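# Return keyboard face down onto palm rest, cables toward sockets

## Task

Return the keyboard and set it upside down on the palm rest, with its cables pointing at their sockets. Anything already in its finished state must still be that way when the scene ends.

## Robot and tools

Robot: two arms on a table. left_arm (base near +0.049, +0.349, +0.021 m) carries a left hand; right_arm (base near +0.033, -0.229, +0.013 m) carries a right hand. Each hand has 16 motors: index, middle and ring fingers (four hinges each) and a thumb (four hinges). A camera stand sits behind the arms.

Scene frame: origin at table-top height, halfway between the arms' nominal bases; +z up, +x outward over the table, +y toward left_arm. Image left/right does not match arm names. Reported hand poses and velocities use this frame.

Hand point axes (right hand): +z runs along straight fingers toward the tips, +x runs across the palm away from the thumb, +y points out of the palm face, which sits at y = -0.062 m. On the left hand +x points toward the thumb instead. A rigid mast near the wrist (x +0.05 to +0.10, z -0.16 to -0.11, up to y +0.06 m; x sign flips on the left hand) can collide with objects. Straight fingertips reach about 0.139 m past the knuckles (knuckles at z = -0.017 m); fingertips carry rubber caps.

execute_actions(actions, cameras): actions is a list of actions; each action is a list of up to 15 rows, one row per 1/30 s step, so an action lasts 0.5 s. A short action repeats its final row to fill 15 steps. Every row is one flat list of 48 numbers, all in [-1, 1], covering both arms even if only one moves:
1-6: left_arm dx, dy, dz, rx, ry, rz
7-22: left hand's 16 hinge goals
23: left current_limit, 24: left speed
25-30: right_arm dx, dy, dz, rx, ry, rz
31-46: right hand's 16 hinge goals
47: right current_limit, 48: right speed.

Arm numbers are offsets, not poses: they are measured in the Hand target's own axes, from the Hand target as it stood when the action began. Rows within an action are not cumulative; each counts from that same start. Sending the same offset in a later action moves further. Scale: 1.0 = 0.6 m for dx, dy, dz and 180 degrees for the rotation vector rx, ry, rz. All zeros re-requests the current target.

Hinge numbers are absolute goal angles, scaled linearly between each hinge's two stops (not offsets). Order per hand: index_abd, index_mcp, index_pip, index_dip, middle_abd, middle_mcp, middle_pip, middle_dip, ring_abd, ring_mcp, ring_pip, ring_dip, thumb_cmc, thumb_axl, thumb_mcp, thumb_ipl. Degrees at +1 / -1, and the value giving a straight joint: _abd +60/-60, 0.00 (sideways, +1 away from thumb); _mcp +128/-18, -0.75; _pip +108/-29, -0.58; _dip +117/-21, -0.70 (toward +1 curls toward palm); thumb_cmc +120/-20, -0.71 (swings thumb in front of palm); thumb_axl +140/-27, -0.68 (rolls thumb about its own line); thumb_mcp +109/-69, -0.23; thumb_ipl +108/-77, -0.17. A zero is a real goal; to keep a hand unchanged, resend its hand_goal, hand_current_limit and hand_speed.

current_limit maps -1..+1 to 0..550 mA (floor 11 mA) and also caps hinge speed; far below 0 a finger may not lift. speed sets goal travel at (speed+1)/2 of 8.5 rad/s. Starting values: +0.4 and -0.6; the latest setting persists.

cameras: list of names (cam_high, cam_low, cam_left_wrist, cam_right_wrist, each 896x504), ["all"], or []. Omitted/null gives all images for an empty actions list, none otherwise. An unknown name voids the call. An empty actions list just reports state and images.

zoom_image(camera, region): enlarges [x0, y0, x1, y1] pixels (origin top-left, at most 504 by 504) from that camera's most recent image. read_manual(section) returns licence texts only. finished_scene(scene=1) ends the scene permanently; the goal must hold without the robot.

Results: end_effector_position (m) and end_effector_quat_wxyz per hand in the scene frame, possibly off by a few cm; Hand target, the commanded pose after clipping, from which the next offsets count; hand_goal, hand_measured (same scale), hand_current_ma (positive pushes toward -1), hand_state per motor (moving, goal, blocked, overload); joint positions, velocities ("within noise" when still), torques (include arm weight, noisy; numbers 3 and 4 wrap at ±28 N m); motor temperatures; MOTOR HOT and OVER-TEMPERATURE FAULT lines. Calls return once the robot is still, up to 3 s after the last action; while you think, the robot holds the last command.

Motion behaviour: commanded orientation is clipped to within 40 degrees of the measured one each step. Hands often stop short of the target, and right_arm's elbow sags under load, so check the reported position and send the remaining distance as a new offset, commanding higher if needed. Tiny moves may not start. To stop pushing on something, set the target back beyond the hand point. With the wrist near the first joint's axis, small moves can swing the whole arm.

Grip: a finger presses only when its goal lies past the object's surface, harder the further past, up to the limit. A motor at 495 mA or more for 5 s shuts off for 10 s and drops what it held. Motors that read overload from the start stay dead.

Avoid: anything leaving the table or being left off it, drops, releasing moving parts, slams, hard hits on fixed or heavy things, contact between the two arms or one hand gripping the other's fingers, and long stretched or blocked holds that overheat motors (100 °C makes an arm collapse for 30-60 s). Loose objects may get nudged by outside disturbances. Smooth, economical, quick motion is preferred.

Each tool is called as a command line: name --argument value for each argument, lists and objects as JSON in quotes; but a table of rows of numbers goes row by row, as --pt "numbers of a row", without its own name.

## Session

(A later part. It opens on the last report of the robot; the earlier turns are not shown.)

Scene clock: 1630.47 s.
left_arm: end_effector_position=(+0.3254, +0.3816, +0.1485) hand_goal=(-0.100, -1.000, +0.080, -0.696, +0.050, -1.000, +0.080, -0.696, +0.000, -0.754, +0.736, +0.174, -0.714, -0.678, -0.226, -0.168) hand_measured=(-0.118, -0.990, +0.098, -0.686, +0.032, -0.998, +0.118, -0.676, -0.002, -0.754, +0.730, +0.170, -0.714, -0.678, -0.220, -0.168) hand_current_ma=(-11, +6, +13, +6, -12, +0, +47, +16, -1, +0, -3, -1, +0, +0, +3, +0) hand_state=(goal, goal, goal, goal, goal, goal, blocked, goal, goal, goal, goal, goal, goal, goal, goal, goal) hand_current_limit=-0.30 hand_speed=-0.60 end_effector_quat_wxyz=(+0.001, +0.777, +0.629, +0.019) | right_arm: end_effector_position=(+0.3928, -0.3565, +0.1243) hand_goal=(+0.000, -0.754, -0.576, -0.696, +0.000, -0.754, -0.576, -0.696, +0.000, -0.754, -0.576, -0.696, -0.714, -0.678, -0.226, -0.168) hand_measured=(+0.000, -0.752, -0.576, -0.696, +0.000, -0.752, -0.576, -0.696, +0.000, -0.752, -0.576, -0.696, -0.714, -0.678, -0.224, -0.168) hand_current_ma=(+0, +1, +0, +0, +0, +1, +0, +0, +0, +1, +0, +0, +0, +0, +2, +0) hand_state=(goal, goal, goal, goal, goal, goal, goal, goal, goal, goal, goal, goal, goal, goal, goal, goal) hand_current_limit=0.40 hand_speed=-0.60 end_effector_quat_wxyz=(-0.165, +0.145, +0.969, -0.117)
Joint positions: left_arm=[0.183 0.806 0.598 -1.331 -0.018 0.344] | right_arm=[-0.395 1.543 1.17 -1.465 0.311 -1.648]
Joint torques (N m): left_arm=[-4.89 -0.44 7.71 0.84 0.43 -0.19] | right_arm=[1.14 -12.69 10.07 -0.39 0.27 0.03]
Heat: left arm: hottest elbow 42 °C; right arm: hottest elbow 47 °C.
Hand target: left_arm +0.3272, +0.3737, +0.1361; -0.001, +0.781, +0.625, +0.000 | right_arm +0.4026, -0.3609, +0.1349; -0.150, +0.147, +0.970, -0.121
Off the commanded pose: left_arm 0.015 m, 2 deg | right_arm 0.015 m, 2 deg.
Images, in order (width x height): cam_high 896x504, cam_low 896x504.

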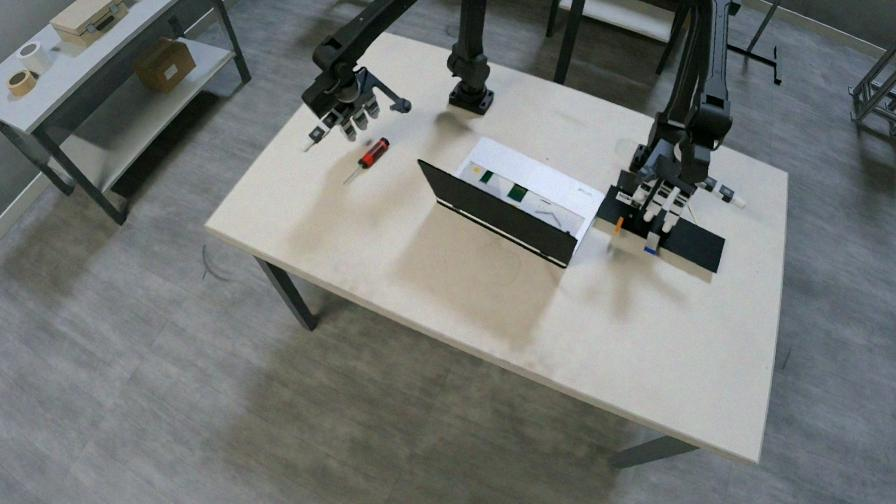

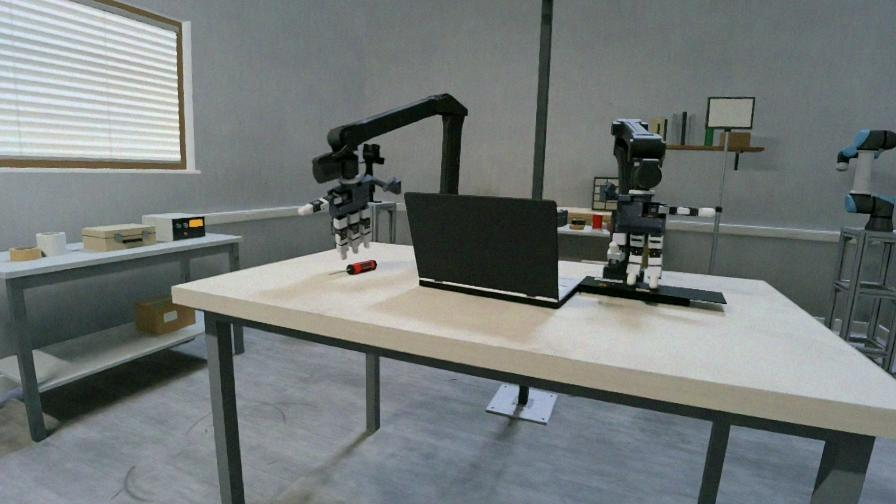

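execute_actions --actions '[[[-0.0396,0.014,0,0,0,0,-0.1,-1.0,0.08,-0.696,0.05,-1.0,0.08,-0.696,0,-0.754,0.737,0.174,-0.714,-0.678,-0.226,-0.168,-0.3,-0.6, 0,0,0,0,0,0,0,-0.754,-0.576,-0.696,0,-0.754,-0.576,-0.696,0,-0.754,-0.576,-0.696,-0.714,-0.678,-0.226,-0.168,0.4,-0.6]]]' --cameras '["cam_low","cam_high"]'

zoom_image --camera "cam_low" --region '[550, 260, 630, 310]'

zoom_image --camera "cam_high" --region '[580, 150, 740, 270]'

Scene clock: 1649.53 s.
left_arm: end_effector_position=(+0.3294, +0.3589, +0.1484) hand_goal=(-0.100, -1.000, +0.080, -0.696, +0.050, -1.000, +0.080, -0.696, +0.000, -0.754, +0.736, +0.174, -0.714, -0.678, -0.226, -0.168) hand_measured=(-0.118, -0.984, +0.092, -0.688, +0.008, -0.994, +0.120, -0.676, -0.002, -0.754, +0.730, +0.170, -0.714, -0.678, -0.220, -0.168) hand_current_ma=(-12, +12, +8, +4, -45, +2, +53, +19, -1, +0, -3, -1, +0, +0, +3, +0) hand_state=(goal, goal, goal, goal, blocked, goal, blocked, blocked, goal, goal, goal, goal, goal, goal, goal, goal) hand_current_limit=-0.30 hand_speed=-0.60 end_effector_quat_wxyz=(+0.000, +0.776, +0.630, +0.021) | right_arm: end_effector_position=(+0.3928, -0.3565, +0.1243) hand_goal=(+0.000, -0.754, -0.576, -0.696, +0.000, -0.754, -0.576, -0.696, +0.000, -0.754, -0.576, -0.696, -0.714, -0.678, -0.226, -0.168) hand_measured=(+0.000, -0.752, -0.576, -0.696, +0.000, -0.752, -0.576, -0.696, +0.000, -0.752, -0.576, -0.696, -0.714, -0.678, -0.224, -0.168) hand_current_ma=(+0, +1, +0, +0, +0, +1, +0, +0, +0, +1, +0, +0, +0, +0, +2, +0) hand_state=(goal, goal, goal, goal, goal, goal, goal, goal, goal, goal, goal, goal, goal, goal, goal, goal) hand_current_limit=0.40 hand_speed=-0.60 end_effector_quat_wxyz=(-0.165, +0.145, +0.969, -0.117)
Joint positions: left_arm=[0.054 0.814 0.602 -1.326 -0.026 0.211] | right_arm=[-0.395 1.543 1.17 -1.465 0.311 -1.648]
Joint torques (N m): left_arm=[-4.89 -0.67 7.72 0.76 0.7 -0.16] | right_arm=[1.08 -12.75 10.02 -0.38 0.26 0.03]
Motor temperatures (°C): left_arm=[26 28 41 29 29 28] | right_arm=[30 34 47 25 27 27]
Heat: left arm: hottest elbow 41 °C; right arm: hottest elbow 47 °C.
Hand target: left_arm +0.3302, +0.3486, +0.1359; -0.001, +0.781, +0.625, +0.000 | right_arm +0.4026, -0.3609, +0.1349; -0.150, +0.147, +0.970, -0.121
Off the commanded pose: left_arm 0.016 m, 3 deg | right_arm 0.015 m, 2 deg.
Images, in order (width x height): cam_high 896x504, cam_low 896x504.

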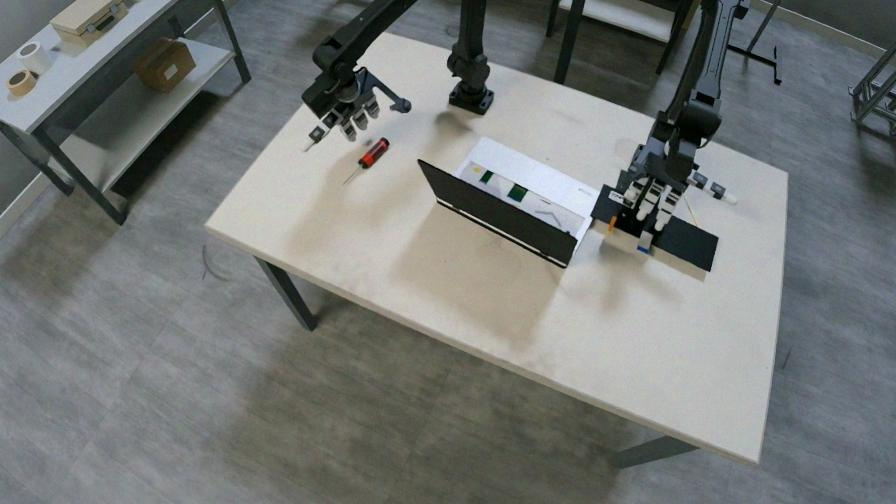

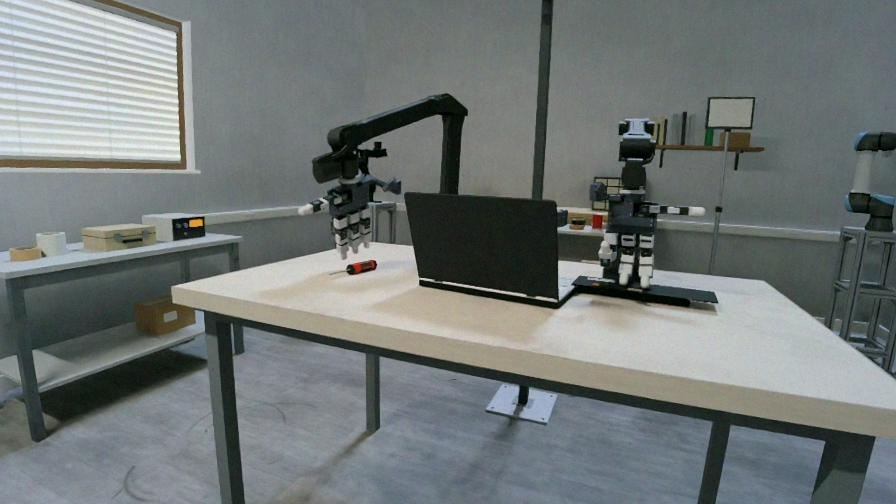

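Scaled by 6.300 from the camera's 896x504 image, which has a finer 1280x720 frame.

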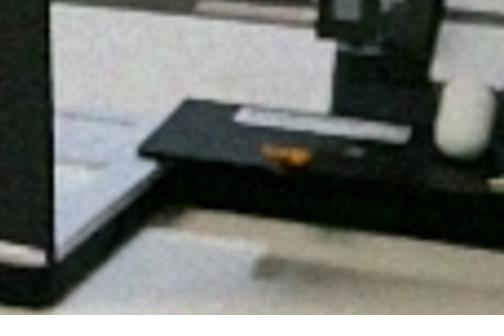

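Scaled by 3.150 from the camera's 896x504 image, which has a finer 1280x720 frame.

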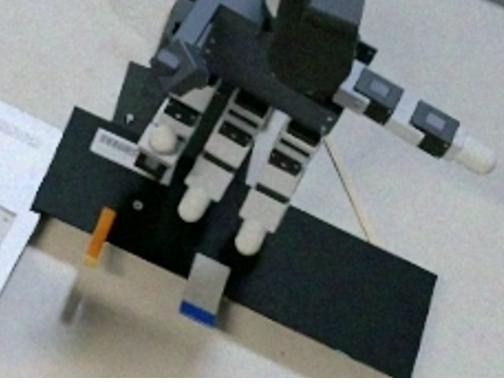

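execute_actions --actions '[[[-0.1056,0.017,0,0,0,0.015,-0.1,-1.0,0.08,-0.696,0.05,-1.0,0.08,-0.696,0,-0.754,0.737,0.174,-0.714,-0.678,-0.226,-0.168,-0.3,-0.6, 0,0,0,0,0,0,0,-0.754,-0.576,-0.696,0,-0.754,-0.576,-0.696,0,-0.754,-0.576,-0.696,-0.714,-0.678,-0.226,-0.168,0.4,-0.6]]]' --cameras '["cam_low","cam_high"]'

zoom_image --camera "cam_low" --region '[540, 240, 740, 320]'

zoom_image --camera "cam_high" --region '[570, 150, 730, 270]'

Scene clock: 1664.67 s.
left_arm: end_effector_position=(+0.3258, +0.2950, +0.1476) hand_goal=(-0.100, -1.000, +0.080, -0.696, +0.050, -1.000, +0.080, -0.696, +0.000, -0.754, +0.736, +0.174, -0.714, -0.678, -0.226, -0.168) hand_measured=(-0.118, -0.984, +0.102, -0.684, +0.000, -0.990, +0.126, -0.672, -0.002, -0.754, +0.730, +0.170, -0.714, -0.678, -0.220, -0.168) hand_current_ma=(-12, +14, +21, +7, -62, +6, +65, +23, -1, +0, -3, -1, +0, +0, +3, +0) hand_state=(goal, goal, blocked, goal, blocked, goal, blocked, blocked, goal, goal, goal, goal, goal, goal, goal, goal) hand_current_limit=-0.30 hand_speed=-0.60 end_effector_quat_wxyz=(+0.003, +0.792, +0.611, +0.017) | right_arm: end_effector_position=(+0.3928, -0.3565, +0.1243) hand_goal=(+0.000, -0.754, -0.576, -0.696, +0.000, -0.754, -0.576, -0.696, +0.000, -0.754, -0.576, -0.696, -0.714, -0.678, -0.226, -0.168) hand_measured=(+0.000, -0.752, -0.576, -0.696, +0.000, -0.752, -0.576, -0.696, +0.000, -0.752, -0.576, -0.696, -0.714, -0.678, -0.224, -0.168) hand_current_ma=(+0, +1, +0, +0, +0, +1, +0, +0, +0, +1, +0, +0, +0, +0, +2, +0) hand_state=(goal, goal, goal, goal, goal, goal, goal, goal, goal, goal, goal, goal, goal, goal, goal, goal) hand_current_limit=0.40 hand_speed=-0.60 end_effector_quat_wxyz=(-0.165, +0.145, +0.969, -0.117)
Joint positions: left_arm=[-0.251 0.837 0.61 -1.321 -0.024 -0.044] | right_arm=[-0.395 1.543 1.17 -1.465 0.311 -1.648]
Joint torques (N m): left_arm=[-5.07 -0.91 7.8 1.02 0.66 -0.15] | right_arm=[0.97 -12.69 10.07 -0.42 0.28 0.03]
Heat: left arm: hottest elbow 42 °C; right arm: hottest elbow 47 °C.
Hand target: left_arm +0.3261, +0.2846, +0.1359; -0.001, +0.795, +0.606, +0.000 | right_arm +0.4026, -0.3609, +0.1349; -0.150, +0.147, +0.970, -0.121
Off the commanded pose: left_arm 0.016 m, 2 deg | right_arm 0.015 m, 2 deg.
Images, in order (width x height): cam_high 896x504, cam_low 896x504.

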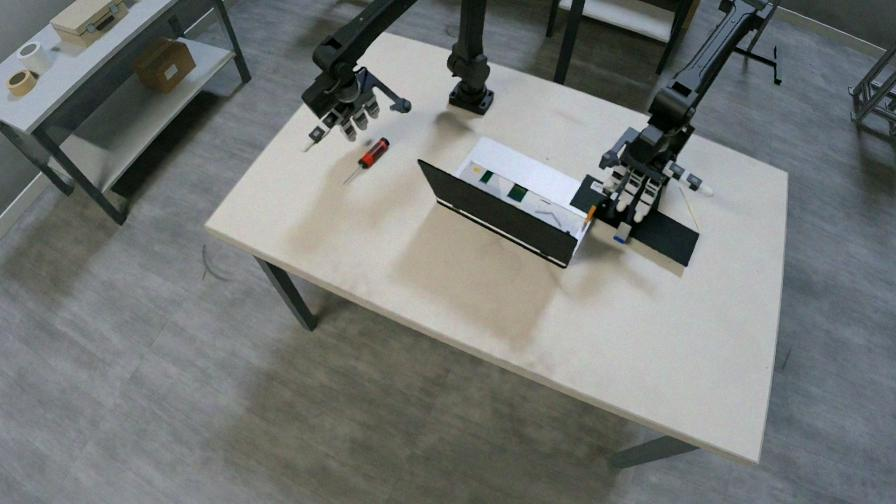

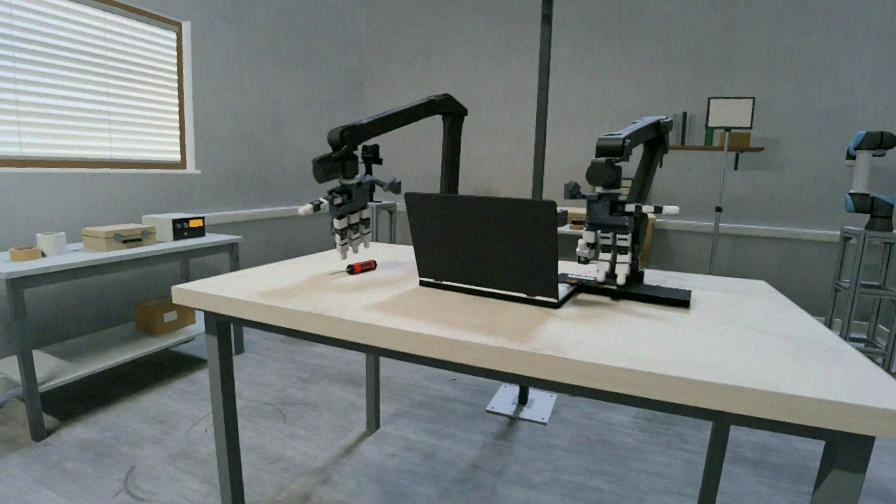

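Scaled by 2.520 from the camera's 896x504 image, which has a finer 1280x720 frame.

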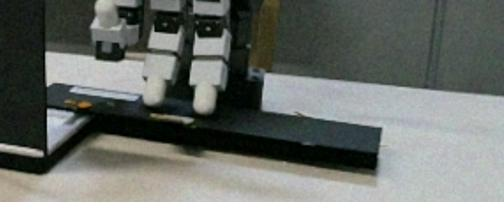

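Scaled by 3.150 from the camera's 896x504 image, which has a finer 1280x720 frame.

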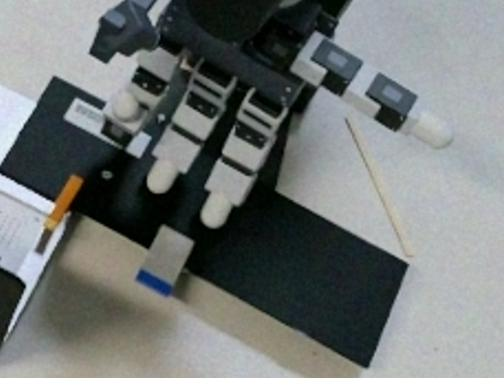

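execute_actions --actions '[[[-0.1266,0.0233,0,0,0,-0.014,-0.1,-1.0,0.08,-0.696,0.05,-1.0,0.08,-0.696,0,-0.754,0.737,0.174,-0.714,-0.678,-0.226,-0.168,-0.3,-0.6, 0,0,0,0,0,0,0,-0.754,-0.576,-0.696,0,-0.754,-0.576,-0.696,0,-0.754,-0.576,-0.696,-0.714,-0.678,-0.226,-0.168,0.4,-0.6]]]' --cameras '["cam_low","cam_high"]'

zoom_image --camera "cam_low" --region '[540, 240, 740, 320]'

zoom_image --camera "cam_high" --region '[540, 150, 700, 270]'

Scene clock: 1682.30 s.
left_arm: end_effector_position=(+0.3159, +0.2195, +0.1466) hand_goal=(-0.100, -1.000, +0.080, -0.696, +0.050, -1.000, +0.080, -0.696, +0.000, -0.754, +0.736, +0.174, -0.714, -0.678, -0.226, -0.168) hand_measured=(-0.112, -0.984, +0.104, -0.680, -0.006, -1.000, +0.128, -0.670, -0.002, -0.754, +0.730, +0.170, -0.714, -0.678, -0.220, -0.168) hand_current_ma=(-6, +12, +23, +12, -74, +0, +70, +26, -1, +0, -3, -1, +0, +0, +3, +0) hand_state=(goal, goal, blocked, goal, blocked, goal, blocked, blocked, goal, goal, goal, goal, goal, goal, goal, goal) hand_current_limit=-0.30 hand_speed=-0.60 end_effector_quat_wxyz=(+0.000, +0.780, +0.625, +0.007) | right_arm: end_effector_position=(+0.3928, -0.3565, +0.1243) hand_goal=(+0.000, -0.754, -0.576, -0.696, +0.000, -0.754, -0.576, -0.696, +0.000, -0.754, -0.576, -0.696, -0.714, -0.678, -0.226, -0.168) hand_measured=(+0.000, -0.752, -0.576, -0.696, +0.000, -0.752, -0.576, -0.696, +0.000, -0.752, -0.576, -0.696, -0.714, -0.678, -0.224, -0.168) hand_current_ma=(+0, +1, +0, +0, +0, +1, +0, +0, +0, +1, +0, +0, +0, +0, +2, +0) hand_state=(goal, goal, goal, goal, goal, goal, goal, goal, goal, goal, goal, goal, goal, goal, goal, goal) hand_current_limit=0.40 hand_speed=-0.60 end_effector_quat_wxyz=(-0.165, +0.145, +0.969, -0.117)
Joint positions: left_arm=[-0.6 0.944 0.666 -1.288 -0.014 -0.429] | right_arm=[-0.395 1.543 1.17 -1.465 0.311 -1.648]
Joint torques (N m): left_arm=[-4.66 -1.61 7.94 1.76 0.37 -0.16] | right_arm=[1.08 -12.69 10.06 -0.4 0.27 0.03]
Heat: left arm: hottest elbow 41 °C; right arm: hottest elbow 47 °C.
Hand target: left_arm +0.3195, +0.2076, +0.1358; -0.001, +0.782, +0.623, +0.000 | right_arm +0.4026, -0.3609, +0.1349; -0.150, +0.147, +0.970, -0.121
Off the commanded pose: left_arm 0.016 m, 1 deg | right_arm 0.015 m, 2 deg.
Images, in order (width x height): cam_high 896x504, cam_low 896x504.

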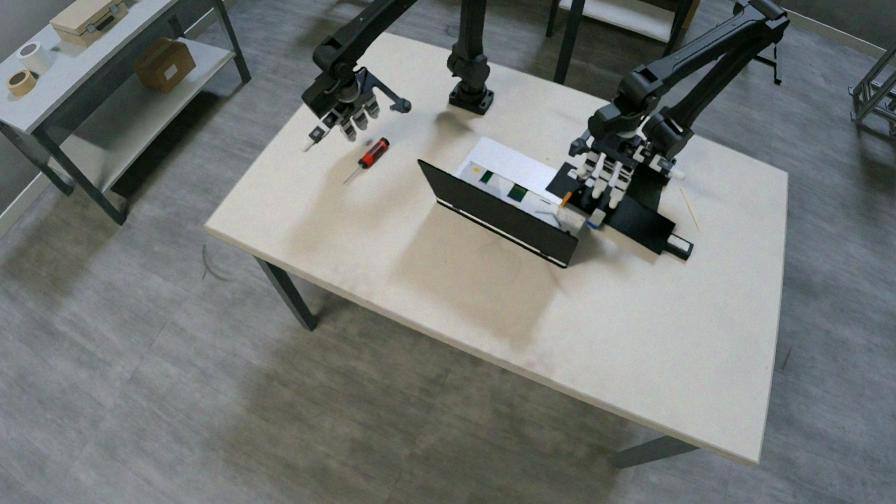

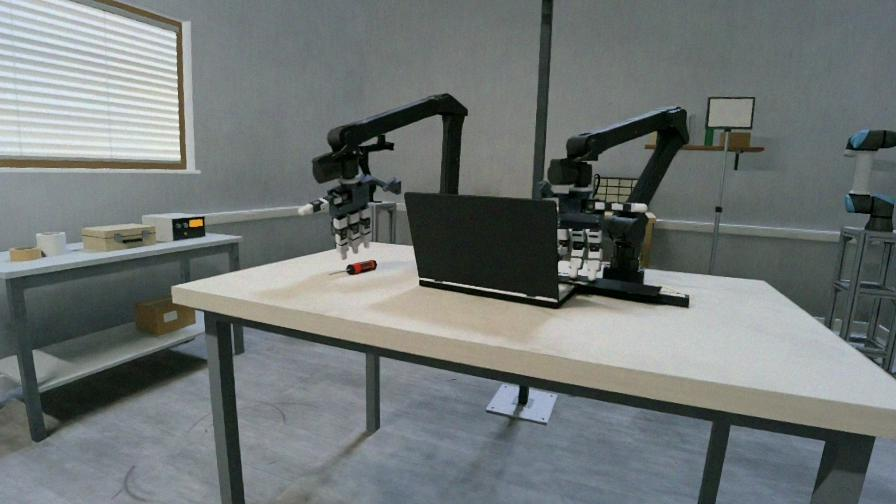

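Scaled by 2.520 from the camera's 896x504 image, which has a finer 1280x720 frame.

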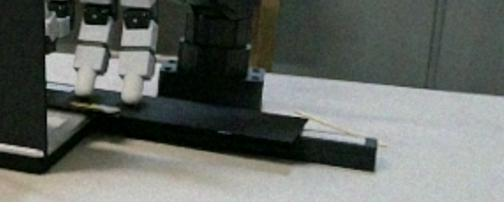

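Scaled by 3.150 from the camera's 896x504 image, which has a finer 1280x720 frame.

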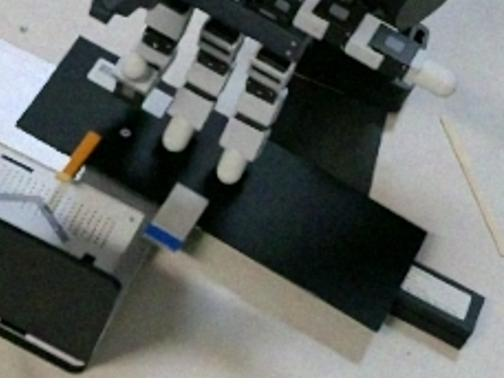

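execute_actions --actions '[[[-0.0859,0.0128,0,0,0,-0.031,-0.1,-1.0,0.02,-0.696,0.05,-1.0,0.08,-0.696,0,-0.754,0.737,0.174,-0.714,-0.678,-0.226,-0.168,-0.3,-0.6, 0,0,0,0,0,0,0,-0.754,-0.576,-0.696,0,-0.754,-0.576,-0.696,0,-0.754,-0.576,-0.696,-0.714,-0.678,-0.226,-0.168,0.4,-0.6]]]' --cameras '["cam_low","cam_high"]'

zoom_image --camera "cam_low" --region '[540, 240, 740, 320]'

zoom_image --camera "cam_high" --region '[510, 130, 710, 280]'

Scene clock: 1704.50 s.
left_arm: end_effector_position=(+0.3129, +0.1714, +0.1472) hand_goal=(-0.100, -1.000, +0.020, -0.696, +0.050, -1.000, +0.080, -0.696, +0.000, -0.754, +0.736, +0.174, -0.714, -0.678, -0.226, -0.168) hand_measured=(-0.118, -0.972, +0.070, -0.678, -0.012, -1.000, +0.128, -0.670, -0.002, -0.754, +0.730, +0.170, -0.714, -0.678, -0.220, -0.168) hand_current_ma=(-12, +33, +73, +15, -88, +0, +70, +26, -1, +0, -3, -1, +0, +0, +3, +0) hand_state=(goal, blocked, blocked, goal, blocked, goal, blocked, blocked, goal, goal, goal, goal, goal, goal, goal, goal) hand_current_limit=-0.30 hand_speed=-0.60 end_effector_quat_wxyz=(-0.001, +0.748, +0.663, +0.009) | right_arm: end_effector_position=(+0.3928, -0.3565, +0.1243) hand_goal=(+0.000, -0.754, -0.576, -0.696, +0.000, -0.754, -0.576, -0.696, +0.000, -0.754, -0.576, -0.696, -0.714, -0.678, -0.226, -0.168) hand_measured=(+0.000, -0.752, -0.576, -0.696, +0.000, -0.752, -0.576, -0.696, +0.000, -0.752, -0.576, -0.696, -0.714, -0.678, -0.224, -0.168) hand_current_ma=(+0, +1, +0, +0, +0, +1, +0, +0, +0, +1, +0, +0, +0, +0, +2, +0) hand_state=(goal, goal, goal, goal, goal, goal, goal, goal, goal, goal, goal, goal, goal, goal, goal, goal) hand_current_limit=0.40 hand_speed=-0.60 end_effector_quat_wxyz=(-0.165, +0.145, +0.969, -0.117)
Joint positions: left_arm=[-0.782 1.065 0.74 -1.246 -0.018 -0.711] | right_arm=[-0.395 1.543 1.17 -1.465 0.311 -1.648]
Joint torques (N m): left_arm=[-4.66 -2.96 8.27 1.87 0.45 -0.25] | right_arm=[1.14 -12.69 10.06 -0.38 0.28 0.03]
Heat: left arm: hottest elbow 41 °C; right arm: hottest elbow 47 °C.
Hand target: left_arm +0.3155, +0.1557, +0.1358; -0.001, +0.751, +0.661, +0.000 | right_arm +0.4026, -0.3609, +0.1349; -0.150, +0.147, +0.970, -0.121
Off the commanded pose: left_arm 0.020 m, 1 deg | right_arm 0.015 m, 2 deg.
Images, in order (width x height): cam_high 896x504, cam_low 896x504.

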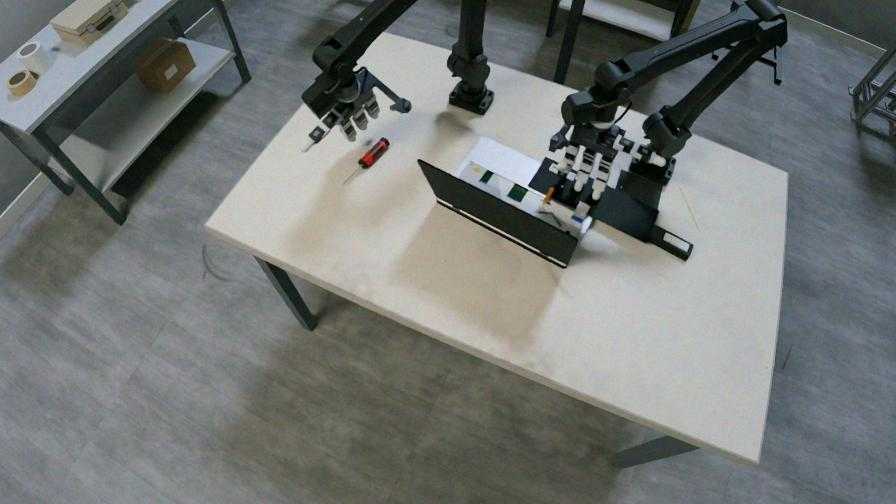

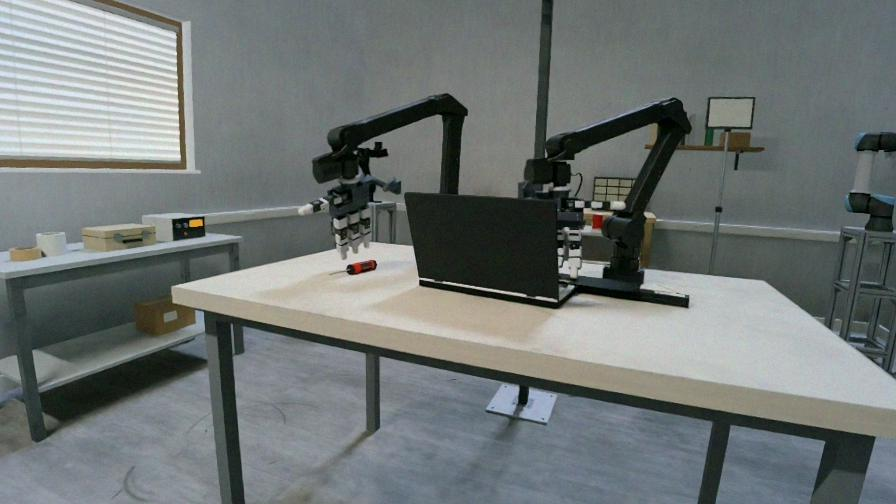

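Scaled by 2.520 from the camera's 896x504 image, which has a finer 1280x720 frame.

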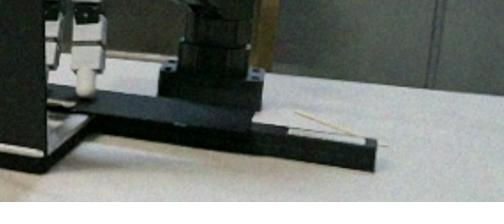

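Scaled by 2.520 from the camera's 896x504 image, which has a finer 1280x720 frame.

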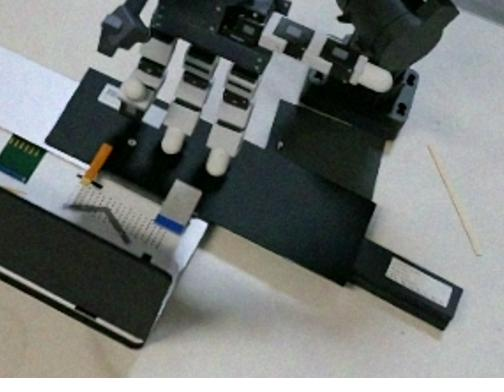

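execute_actions --actions '[[[-0.1165,0.010,0,0,0,0,-0.1,-1.0,0.02,-0.696,0.05,-1.0,0.08,-0.696,0,-0.754,0.737,0.174,-0.714,-0.678,-0.226,-0.168,-0.3,-0.6, 0,0,0,0,0,0,0,-0.754,-0.576,-0.696,0,-0.754,-0.576,-0.696,0,-0.754,-0.576,-0.696,-0.714,-0.678,-0.226,-0.168,0.4,-0.6]]]' --cameras '["cam_low","cam_high"]'

zoom_image --camera "cam_low" --region '[540, 240, 740, 320]'

zoom_image --camera "cam_high" --region '[480, 120, 680, 270]'

Scene clock: 1720.97 s.
left_arm: end_effector_position=(+0.3083, +0.1034, +0.1476) hand_goal=(-0.100, -1.000, +0.020, -0.696, +0.050, -1.000, +0.080, -0.696, +0.000, -0.754, +0.736, +0.174, -0.714, -0.678, -0.226, -0.168) hand_measured=(-0.116, -0.974, +0.062, -0.678, -0.016, -0.994, +0.128, -0.670, -0.002, -0.754, +0.730, +0.170, -0.714, -0.678, -0.220, -0.168) hand_current_ma=(-10, +29, +57, +15, -94, +3, +71, +27, -1, +0, -3, -1, +0, +0, +3, +0) hand_state=(goal, blocked, blocked, goal, blocked, goal, blocked, blocked, goal, goal, goal, goal, goal, goal, goal, goal) hand_current_limit=-0.30 hand_speed=-0.60 end_effector_quat_wxyz=(-0.002, +0.750, +0.661, +0.009) | right_arm: end_effector_position=(+0.3928, -0.3565, +0.1243) hand_goal=(+0.000, -0.754, -0.576, -0.696, +0.000, -0.754, -0.576, -0.696, +0.000, -0.754, -0.576, -0.696, -0.714, -0.678, -0.226, -0.168) hand_measured=(+0.000, -0.752, -0.576, -0.696, +0.000, -0.752, -0.576, -0.696, +0.000, -0.752, -0.576, -0.696, -0.714, -0.678, -0.224, -0.168) hand_current_ma=(+0, +1, +0, +0, +0, +1, +0, +0, +0, +1, +0, +0, +0, +0, +2, +0) hand_state=(goal, goal, goal, goal, goal, goal, goal, goal, goal, goal, goal, goal, goal, goal, goal, goal) hand_current_limit=0.40 hand_speed=-0.60 end_effector_quat_wxyz=(-0.165, +0.145, +0.969, -0.117)
Joint positions: left_arm=[-0.941 1.217 0.852 -1.212 -0.017 -0.864] | right_arm=[-0.395 1.543 1.17 -1.465 0.311 -1.648]
Joint torques (N m): left_arm=[-3.78 -4.48 8.95 1.83 0.41 -0.18] | right_arm=[1.14 -12.81 10.06 -0.42 0.28 0.03]
Heat: left arm: hottest elbow 41 °C; right arm: hottest elbow 47 °C.
Hand target: left_arm +0.3126, +0.0855, +0.1358; -0.001, +0.751, +0.661, +0.000 | right_arm +0.4026, -0.3609, +0.1349; -0.150, +0.147, +0.970, -0.121
Off the commanded pose: left_arm 0.022 m, 1 deg | right_arm 0.015 m, 2 deg.
Images, in order (width x height): cam_high 896x504, cam_low 896x504.

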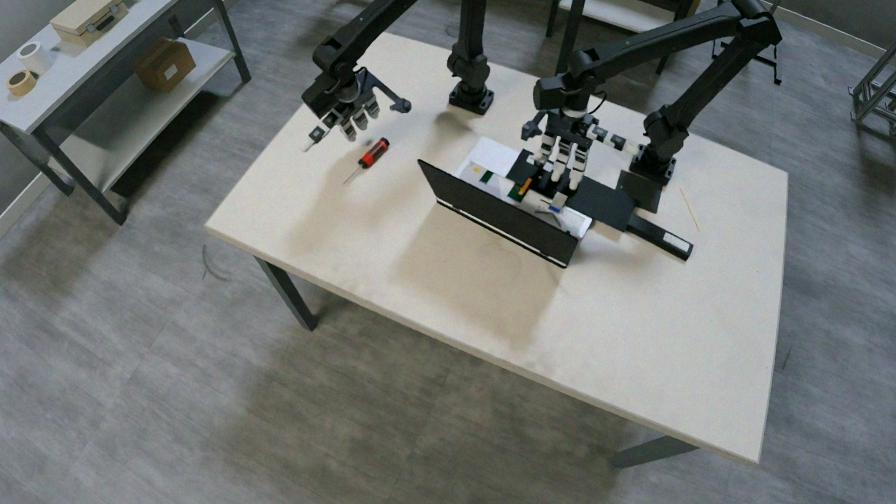

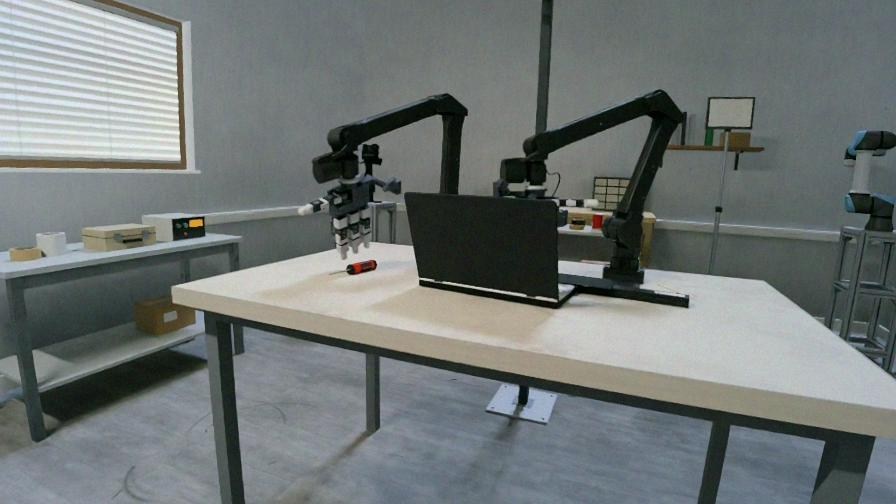

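Scaled by 2.520 from the camera's 896x504 image, which has a finer 1280x720 frame.

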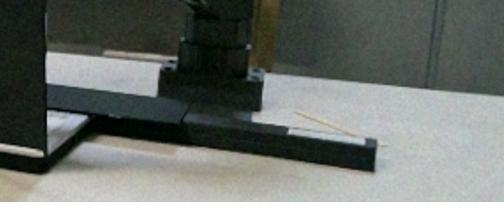

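Scaled by 2.520 from the camera's 896x504 image, which has a finer 1280x720 frame.

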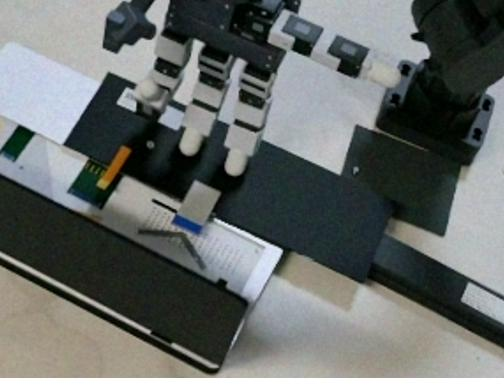

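execute_actions --actions '[[[-0.1013,0.0097,0,0,0,0.0056,-0.1,-1.0,0.02,-0.696,0.05,-1.0,0.08,-0.696,0,-0.754,0.737,0.174,-0.714,-0.678,-0.226,-0.168,-0.3,-0.6, 0,0,0,0,0,0,0,-0.754,-0.576,-0.696,0,-0.754,-0.576,-0.696,0,-0.754,-0.576,-0.696,-0.714,-0.678,-0.226,-0.168,0.4,-0.6]]]' --cameras '["cam_low","cam_high"]'

zoom_image --camera "cam_high" --region '[450, 110, 650, 260]'

Scene clock: 1737.00 s.
left_arm: end_effector_position=(+0.3073, +0.0452, +0.1487) hand_goal=(-0.100, -1.000, +0.020, -0.696, +0.050, -1.000, +0.080, -0.696, +0.000, -0.754, +0.736, +0.174, -0.714, -0.678, -0.226, -0.168) hand_measured=(-0.114, -0.978, +0.056, -0.678, -0.016, -0.990, +0.128, -0.670, -0.002, -0.754, +0.730, +0.170, -0.714, -0.678, -0.220, -0.168) hand_current_ma=(-8, +23, +44, +15, -94, +7, +71, +27, -1, +0, -3, -1, +0, +0, +3, +0) hand_state=(goal, blocked, blocked, goal, blocked, goal, blocked, blocked, goal, goal, goal, goal, goal, goal, goal, goal) hand_current_limit=-0.30 hand_speed=-0.60 end_effector_quat_wxyz=(-0.001, +0.755, +0.656, +0.009) | right_arm: end_effector_position=(+0.3928, -0.3565, +0.1243) hand_goal=(+0.000, -0.754, -0.576, -0.696, +0.000, -0.754, -0.576, -0.696, +0.000, -0.754, -0.576, -0.696, -0.714, -0.678, -0.226, -0.168) hand_measured=(+0.000, -0.752, -0.576, -0.696, +0.000, -0.752, -0.576, -0.696, +0.000, -0.752, -0.576, -0.696, -0.714, -0.678, -0.224, -0.168) hand_current_ma=(+0, +1, +0, +0, +0, +1, +0, +0, +0, +1, +0, +0, +0, +0, +2, +0) hand_state=(goal, goal, goal, goal, goal, goal, goal, goal, goal, goal, goal, goal, goal, goal, goal, goal) hand_current_limit=0.40 hand_speed=-0.60 end_effector_quat_wxyz=(-0.165, +0.145, +0.969, -0.117)
Joint positions: left_arm=[-1.031 1.348 0.971 -1.2 -0.017 -0.94] | right_arm=[-0.395 1.543 1.17 -1.465 0.311 -1.648]
Joint torques (N m): left_arm=[-3.9 -6.42 9.44 1.66 0.41 -0.12] | right_arm=[1.03 -12.81 10.03 -0.39 0.28 0.03]
Heat: left arm: hottest elbow 41 °C; right arm: hottest elbow 47 °C.
Hand target: left_arm +0.3106, +0.0246, +0.1357; -0.001, +0.756, +0.654, +0.000 | right_arm +0.4026, -0.3609, +0.1349; -0.150, +0.147, +0.970, -0.121
Off the commanded pose: left_arm 0.025 m, 1 deg | right_arm 0.015 m, 2 deg.
Images, in order (width x height): cam_high 896x504, cam_low 896x504.

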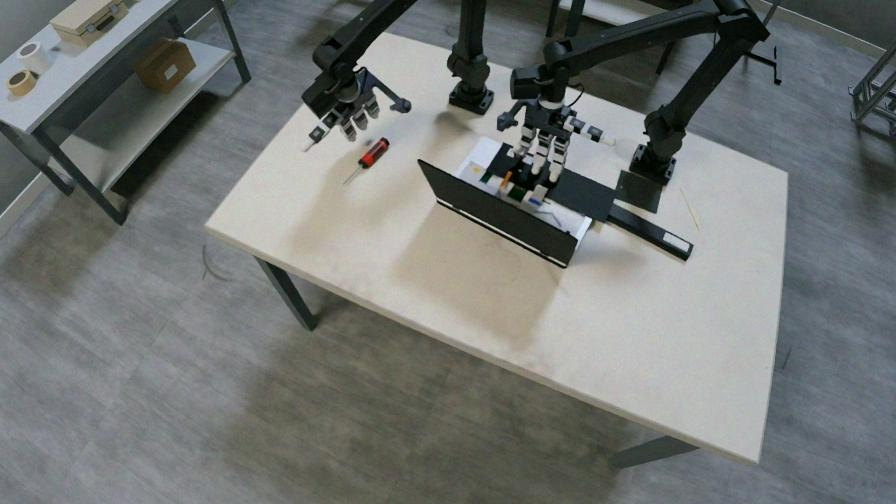

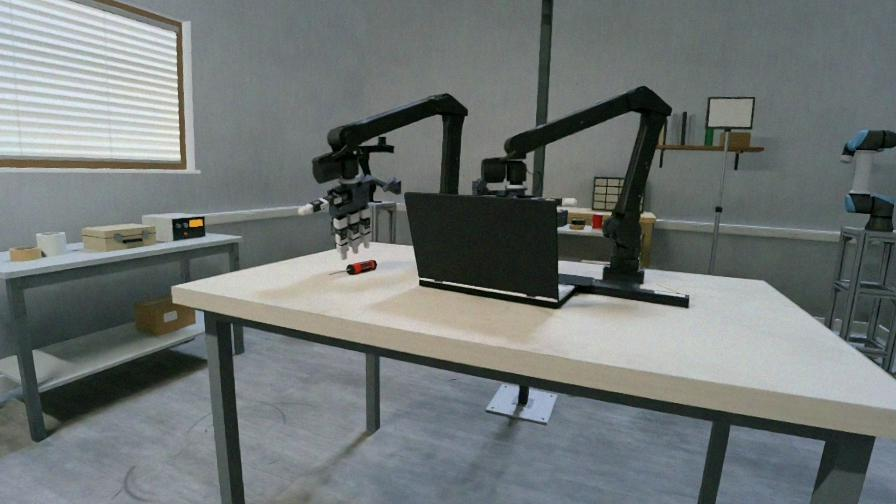

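Scaled by 2.520 from the camera's 896x504 image, which has a finer 1280x720 frame.

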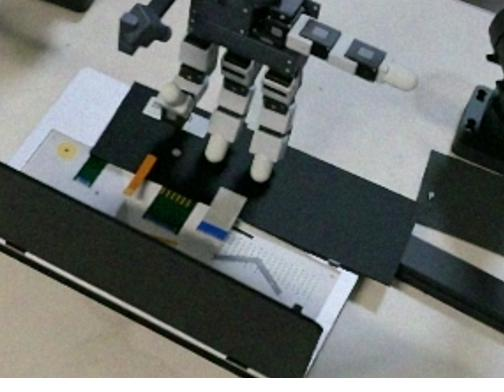

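execute_actions --actions '[[[-0.0869,0.0042,0,0,0,0.0117,-0.1,-1.0,0.02,-0.696,0.05,-1.0,0.08,-0.696,0,-0.754,0.737,0.174,-0.714,-0.678,-0.226,-0.168,-0.3,-0.6, 0,0,0,0,0,0,0,-0.754,-0.576,-0.696,0,-0.754,-0.576,-0.696,0,-0.754,-0.576,-0.696,-0.714,-0.678,-0.226,-0.168,0.4,-0.6]]]' --cameras '["cam_low","cam_high"]'

zoom_image --camera "cam_high" --region '[430, 100, 630, 250]'

Scene clock: 1752.83 s.
left_arm: end_effector_position=(+0.3046, -0.0050, +0.1496) hand_goal=(-0.100, -1.000, +0.020, -0.696, +0.050, -1.000, +0.080, -0.696, +0.000, -0.754, +0.736, +0.174, -0.714, -0.678, -0.226, -0.168) hand_measured=(-0.114, -0.978, +0.056, -0.678, -0.016, -0.984, +0.126, -0.670, -0.002, -0.754, +0.730, +0.170, -0.714, -0.678, -0.220, -0.168) hand_current_ma=(-9, +21, +44, +15, -94, +14, +66, +27, +0, +0, -3, -1, +0, +0, +3, +0) hand_state=(goal, blocked, blocked, goal, blocked, goal, blocked, blocked, goal, goal, goal, goal, goal, goal, goal, goal) hand_current_limit=-0.30 hand_speed=-0.60 end_effector_quat_wxyz=(+0.001, +0.765, +0.644, +0.009) | right_arm: end_effector_position=(+0.3928, -0.3565, +0.1243) hand_goal=(+0.000, -0.754, -0.576, -0.696, +0.000, -0.754, -0.576, -0.696, +0.000, -0.754, -0.576, -0.696, -0.714, -0.678, -0.226, -0.168) hand_measured=(+0.000, -0.752, -0.576, -0.696, +0.000, -0.752, -0.576, -0.696, +0.000, -0.752, -0.576, -0.696, -0.714, -0.678, -0.224, -0.168) hand_current_ma=(+0, +1, +0, +0, +0, +1, +0, +0, +0, +1, +0, +0, +0, +0, +2, +0) hand_state=(goal, goal, goal, goal, goal, goal, goal, goal, goal, goal, goal, goal, goal, goal, goal, goal) hand_current_limit=0.40 hand_speed=-0.60 end_effector_quat_wxyz=(-0.165, +0.145, +0.969, -0.117)
Joint positions: left_arm=[-1.094 1.452 1.077 -1.199 -0.017 -0.973] | right_arm=[-0.395 1.543 1.17 -1.465 0.311 -1.648]
Joint torques (N m): left_arm=[-4.07 -7.82 9.95 1.37 0.42 -0.09] | right_arm=[1.03 -12.81 10.02 -0.42 0.27 0.03]
Heat: left arm: hottest elbow 43 °C; right arm: hottest elbow 48 °C.
Hand target: left_arm +0.3056, -0.0274, +0.1356; -0.001, +0.768, +0.640, +0.000 | right_arm +0.4026, -0.3609, +0.1349; -0.150, +0.147, +0.970, -0.121
Off the commanded pose: left_arm 0.026 m, 1 deg | right_arm 0.015 m, 2 deg.
Images, in order (width x height): cam_high 896x504, cam_low 896x504.

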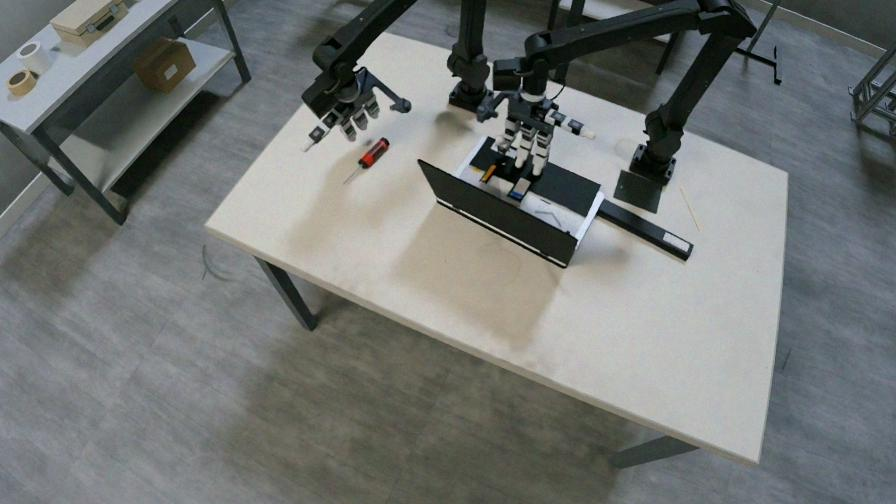

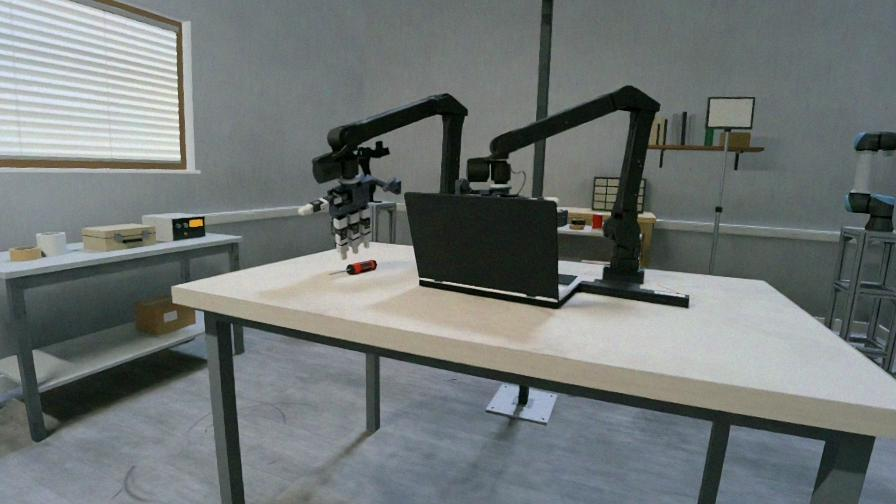

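Scaled by 2.520 from the camera's 896x504 image, which has a finer 1280x720 frame.

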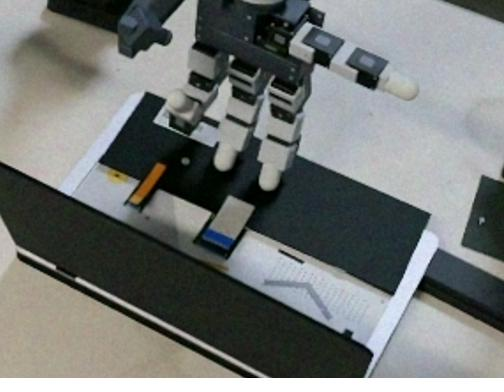

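zoom_image --camera "cam_high" --region '[570, 160, 630, 230]'

zoom_image --camera "cam_high" --region '[440, 120, 540, 200]'

Scaled by 7.200 from the camera's 896x504 image, which has a finer 1280x720 frame.

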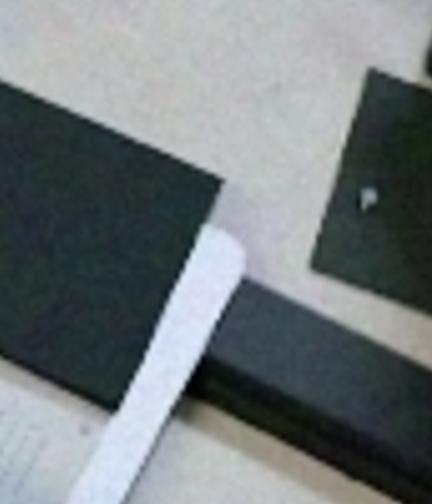

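Scaled by 5.040 from the camera's 896x504 image, which has a finer 1280x720 frame.

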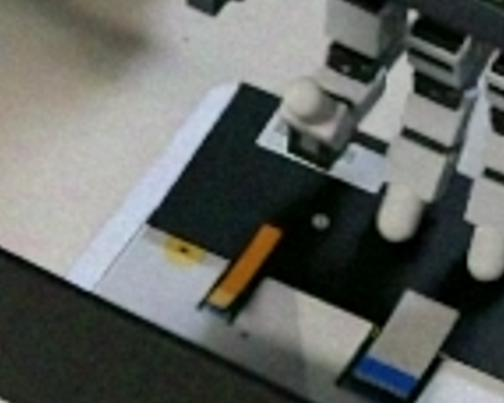

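execute_actions --actions '[[[-0.0003,0.0203,0,0,0,0.0128,-0.1,-1.0,0.02,-0.696,0.05,-1.0,0.08,-0.696,0,-0.754,0.737,0.174,-0.714,-0.678,-0.226,-0.168,-0.3,-0.6, 0,0,0,0,0,0,0,-0.754,-0.576,-0.696,0,-0.754,-0.576,-0.696,0,-0.754,-0.576,-0.696,-0.714,-0.678,-0.226,-0.168,0.4,-0.6]]]' --cameras '["cam_high"]'

zoom_image --camera "cam_high" --region '[570, 160, 630, 230]'

zoom_image --camera "cam_high" --region '[440, 120, 540, 200]'

Scene clock: 1785.63 s.
left_arm: end_effector_position=(+0.3079, -0.0102, +0.1505) hand_goal=(-0.100, -1.000, +0.020, -0.696, +0.050, -1.000, +0.080, -0.696, +0.000, -0.754, +0.736, +0.174, -0.714, -0.678, -0.226, -0.168) hand_measured=(-0.116, -0.998, +0.056, -0.678, -0.016, -0.992, +0.120, -0.672, -0.002, -0.754, +0.730, +0.170, -0.714, -0.678, -0.220, -0.168) hand_current_ma=(-10, +0, +44, +15, -94, +5, +51, +23, +0, +0, -3, -1, +0, +0, +3, +0) hand_state=(goal, goal, blocked, goal, blocked, goal, blocked, blocked, goal, goal, goal, goal, goal, goal, goal, goal) hand_current_limit=-0.30 hand_speed=-0.60 end_effector_quat_wxyz=(+0.002, +0.773, +0.634, +0.008) | right_arm: end_effector_position=(+0.3928, -0.3565, +0.1243) hand_goal=(+0.000, -0.754, -0.576, -0.696, +0.000, -0.754, -0.576, -0.696, +0.000, -0.754, -0.576, -0.696, -0.714, -0.678, -0.226, -0.168) hand_measured=(+0.000, -0.752, -0.576, -0.696, +0.000, -0.752, -0.576, -0.696, +0.000, -0.752, -0.576, -0.696, -0.714, -0.678, -0.224, -0.168) hand_current_ma=(+0, +1, +0, +0, +0, +1, +0, +0, +0, +1, +0, +0, +0, +0, +2, +0) hand_state=(goal, goal, goal, goal, goal, goal, goal, goal, goal, goal, goal, goal, goal, goal, goal, goal) hand_current_limit=0.40 hand_speed=-0.60 end_effector_quat_wxyz=(-0.165, +0.145, +0.969, -0.117)
Joint positions: left_arm=[-1.089 1.459 1.088 -1.199 -0.016 -0.942] | right_arm=[-0.395 1.543 1.17 -1.465 0.311 -1.648]
Joint torques (N m): left_arm=[-2.26 -7.88 9.95 1.35 0.38 0.3] | right_arm=[0.97 -12.81 10.07 -0.4 0.27 0.03]
Heat: left arm: hottest elbow 45 °C; right arm: hottest elbow 48 °C.
Hand target: left_arm +0.3175, -0.0298, +0.1356; -0.001, +0.781, +0.624, +0.000 | right_arm +0.4026, -0.3609, +0.1349; -0.150, +0.147, +0.970, -0.121
Off the commanded pose: left_arm 0.026 m, 2 deg | right_arm 0.015 m, 2 deg.
Images, in order (width x height): cam_high 896x504.

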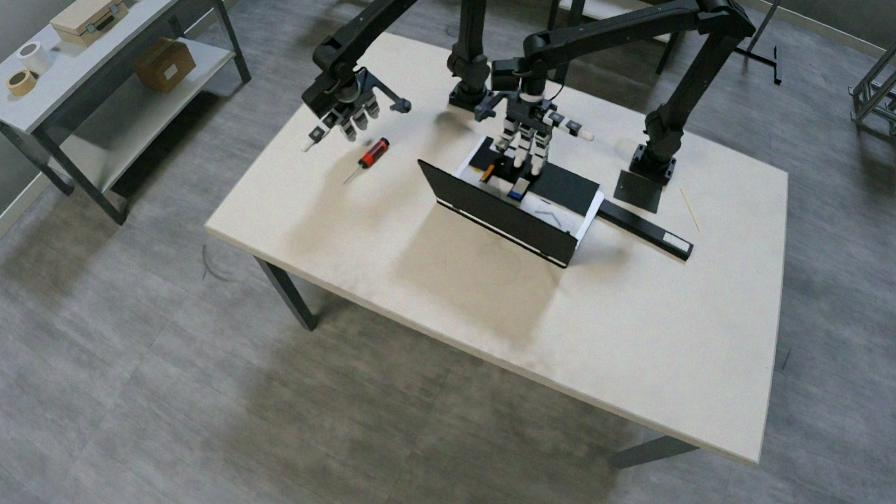

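Scaled by 7.200 from the camera's 896x504 image, which has a finer 1280x720 frame.

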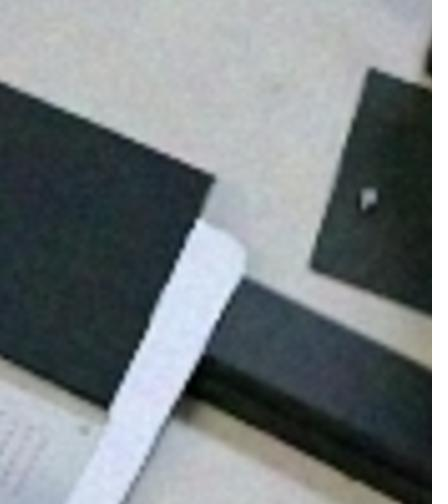

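Scaled by 5.040 from the camera's 896x504 image, which has a finer 1280x720 frame.

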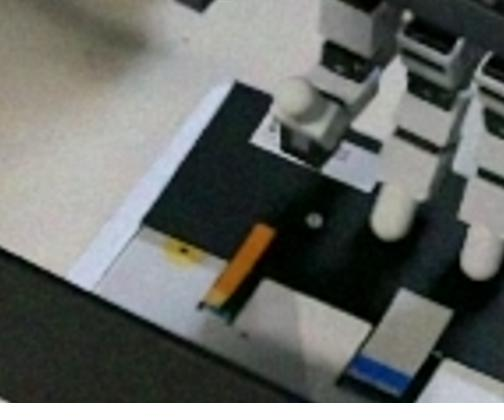

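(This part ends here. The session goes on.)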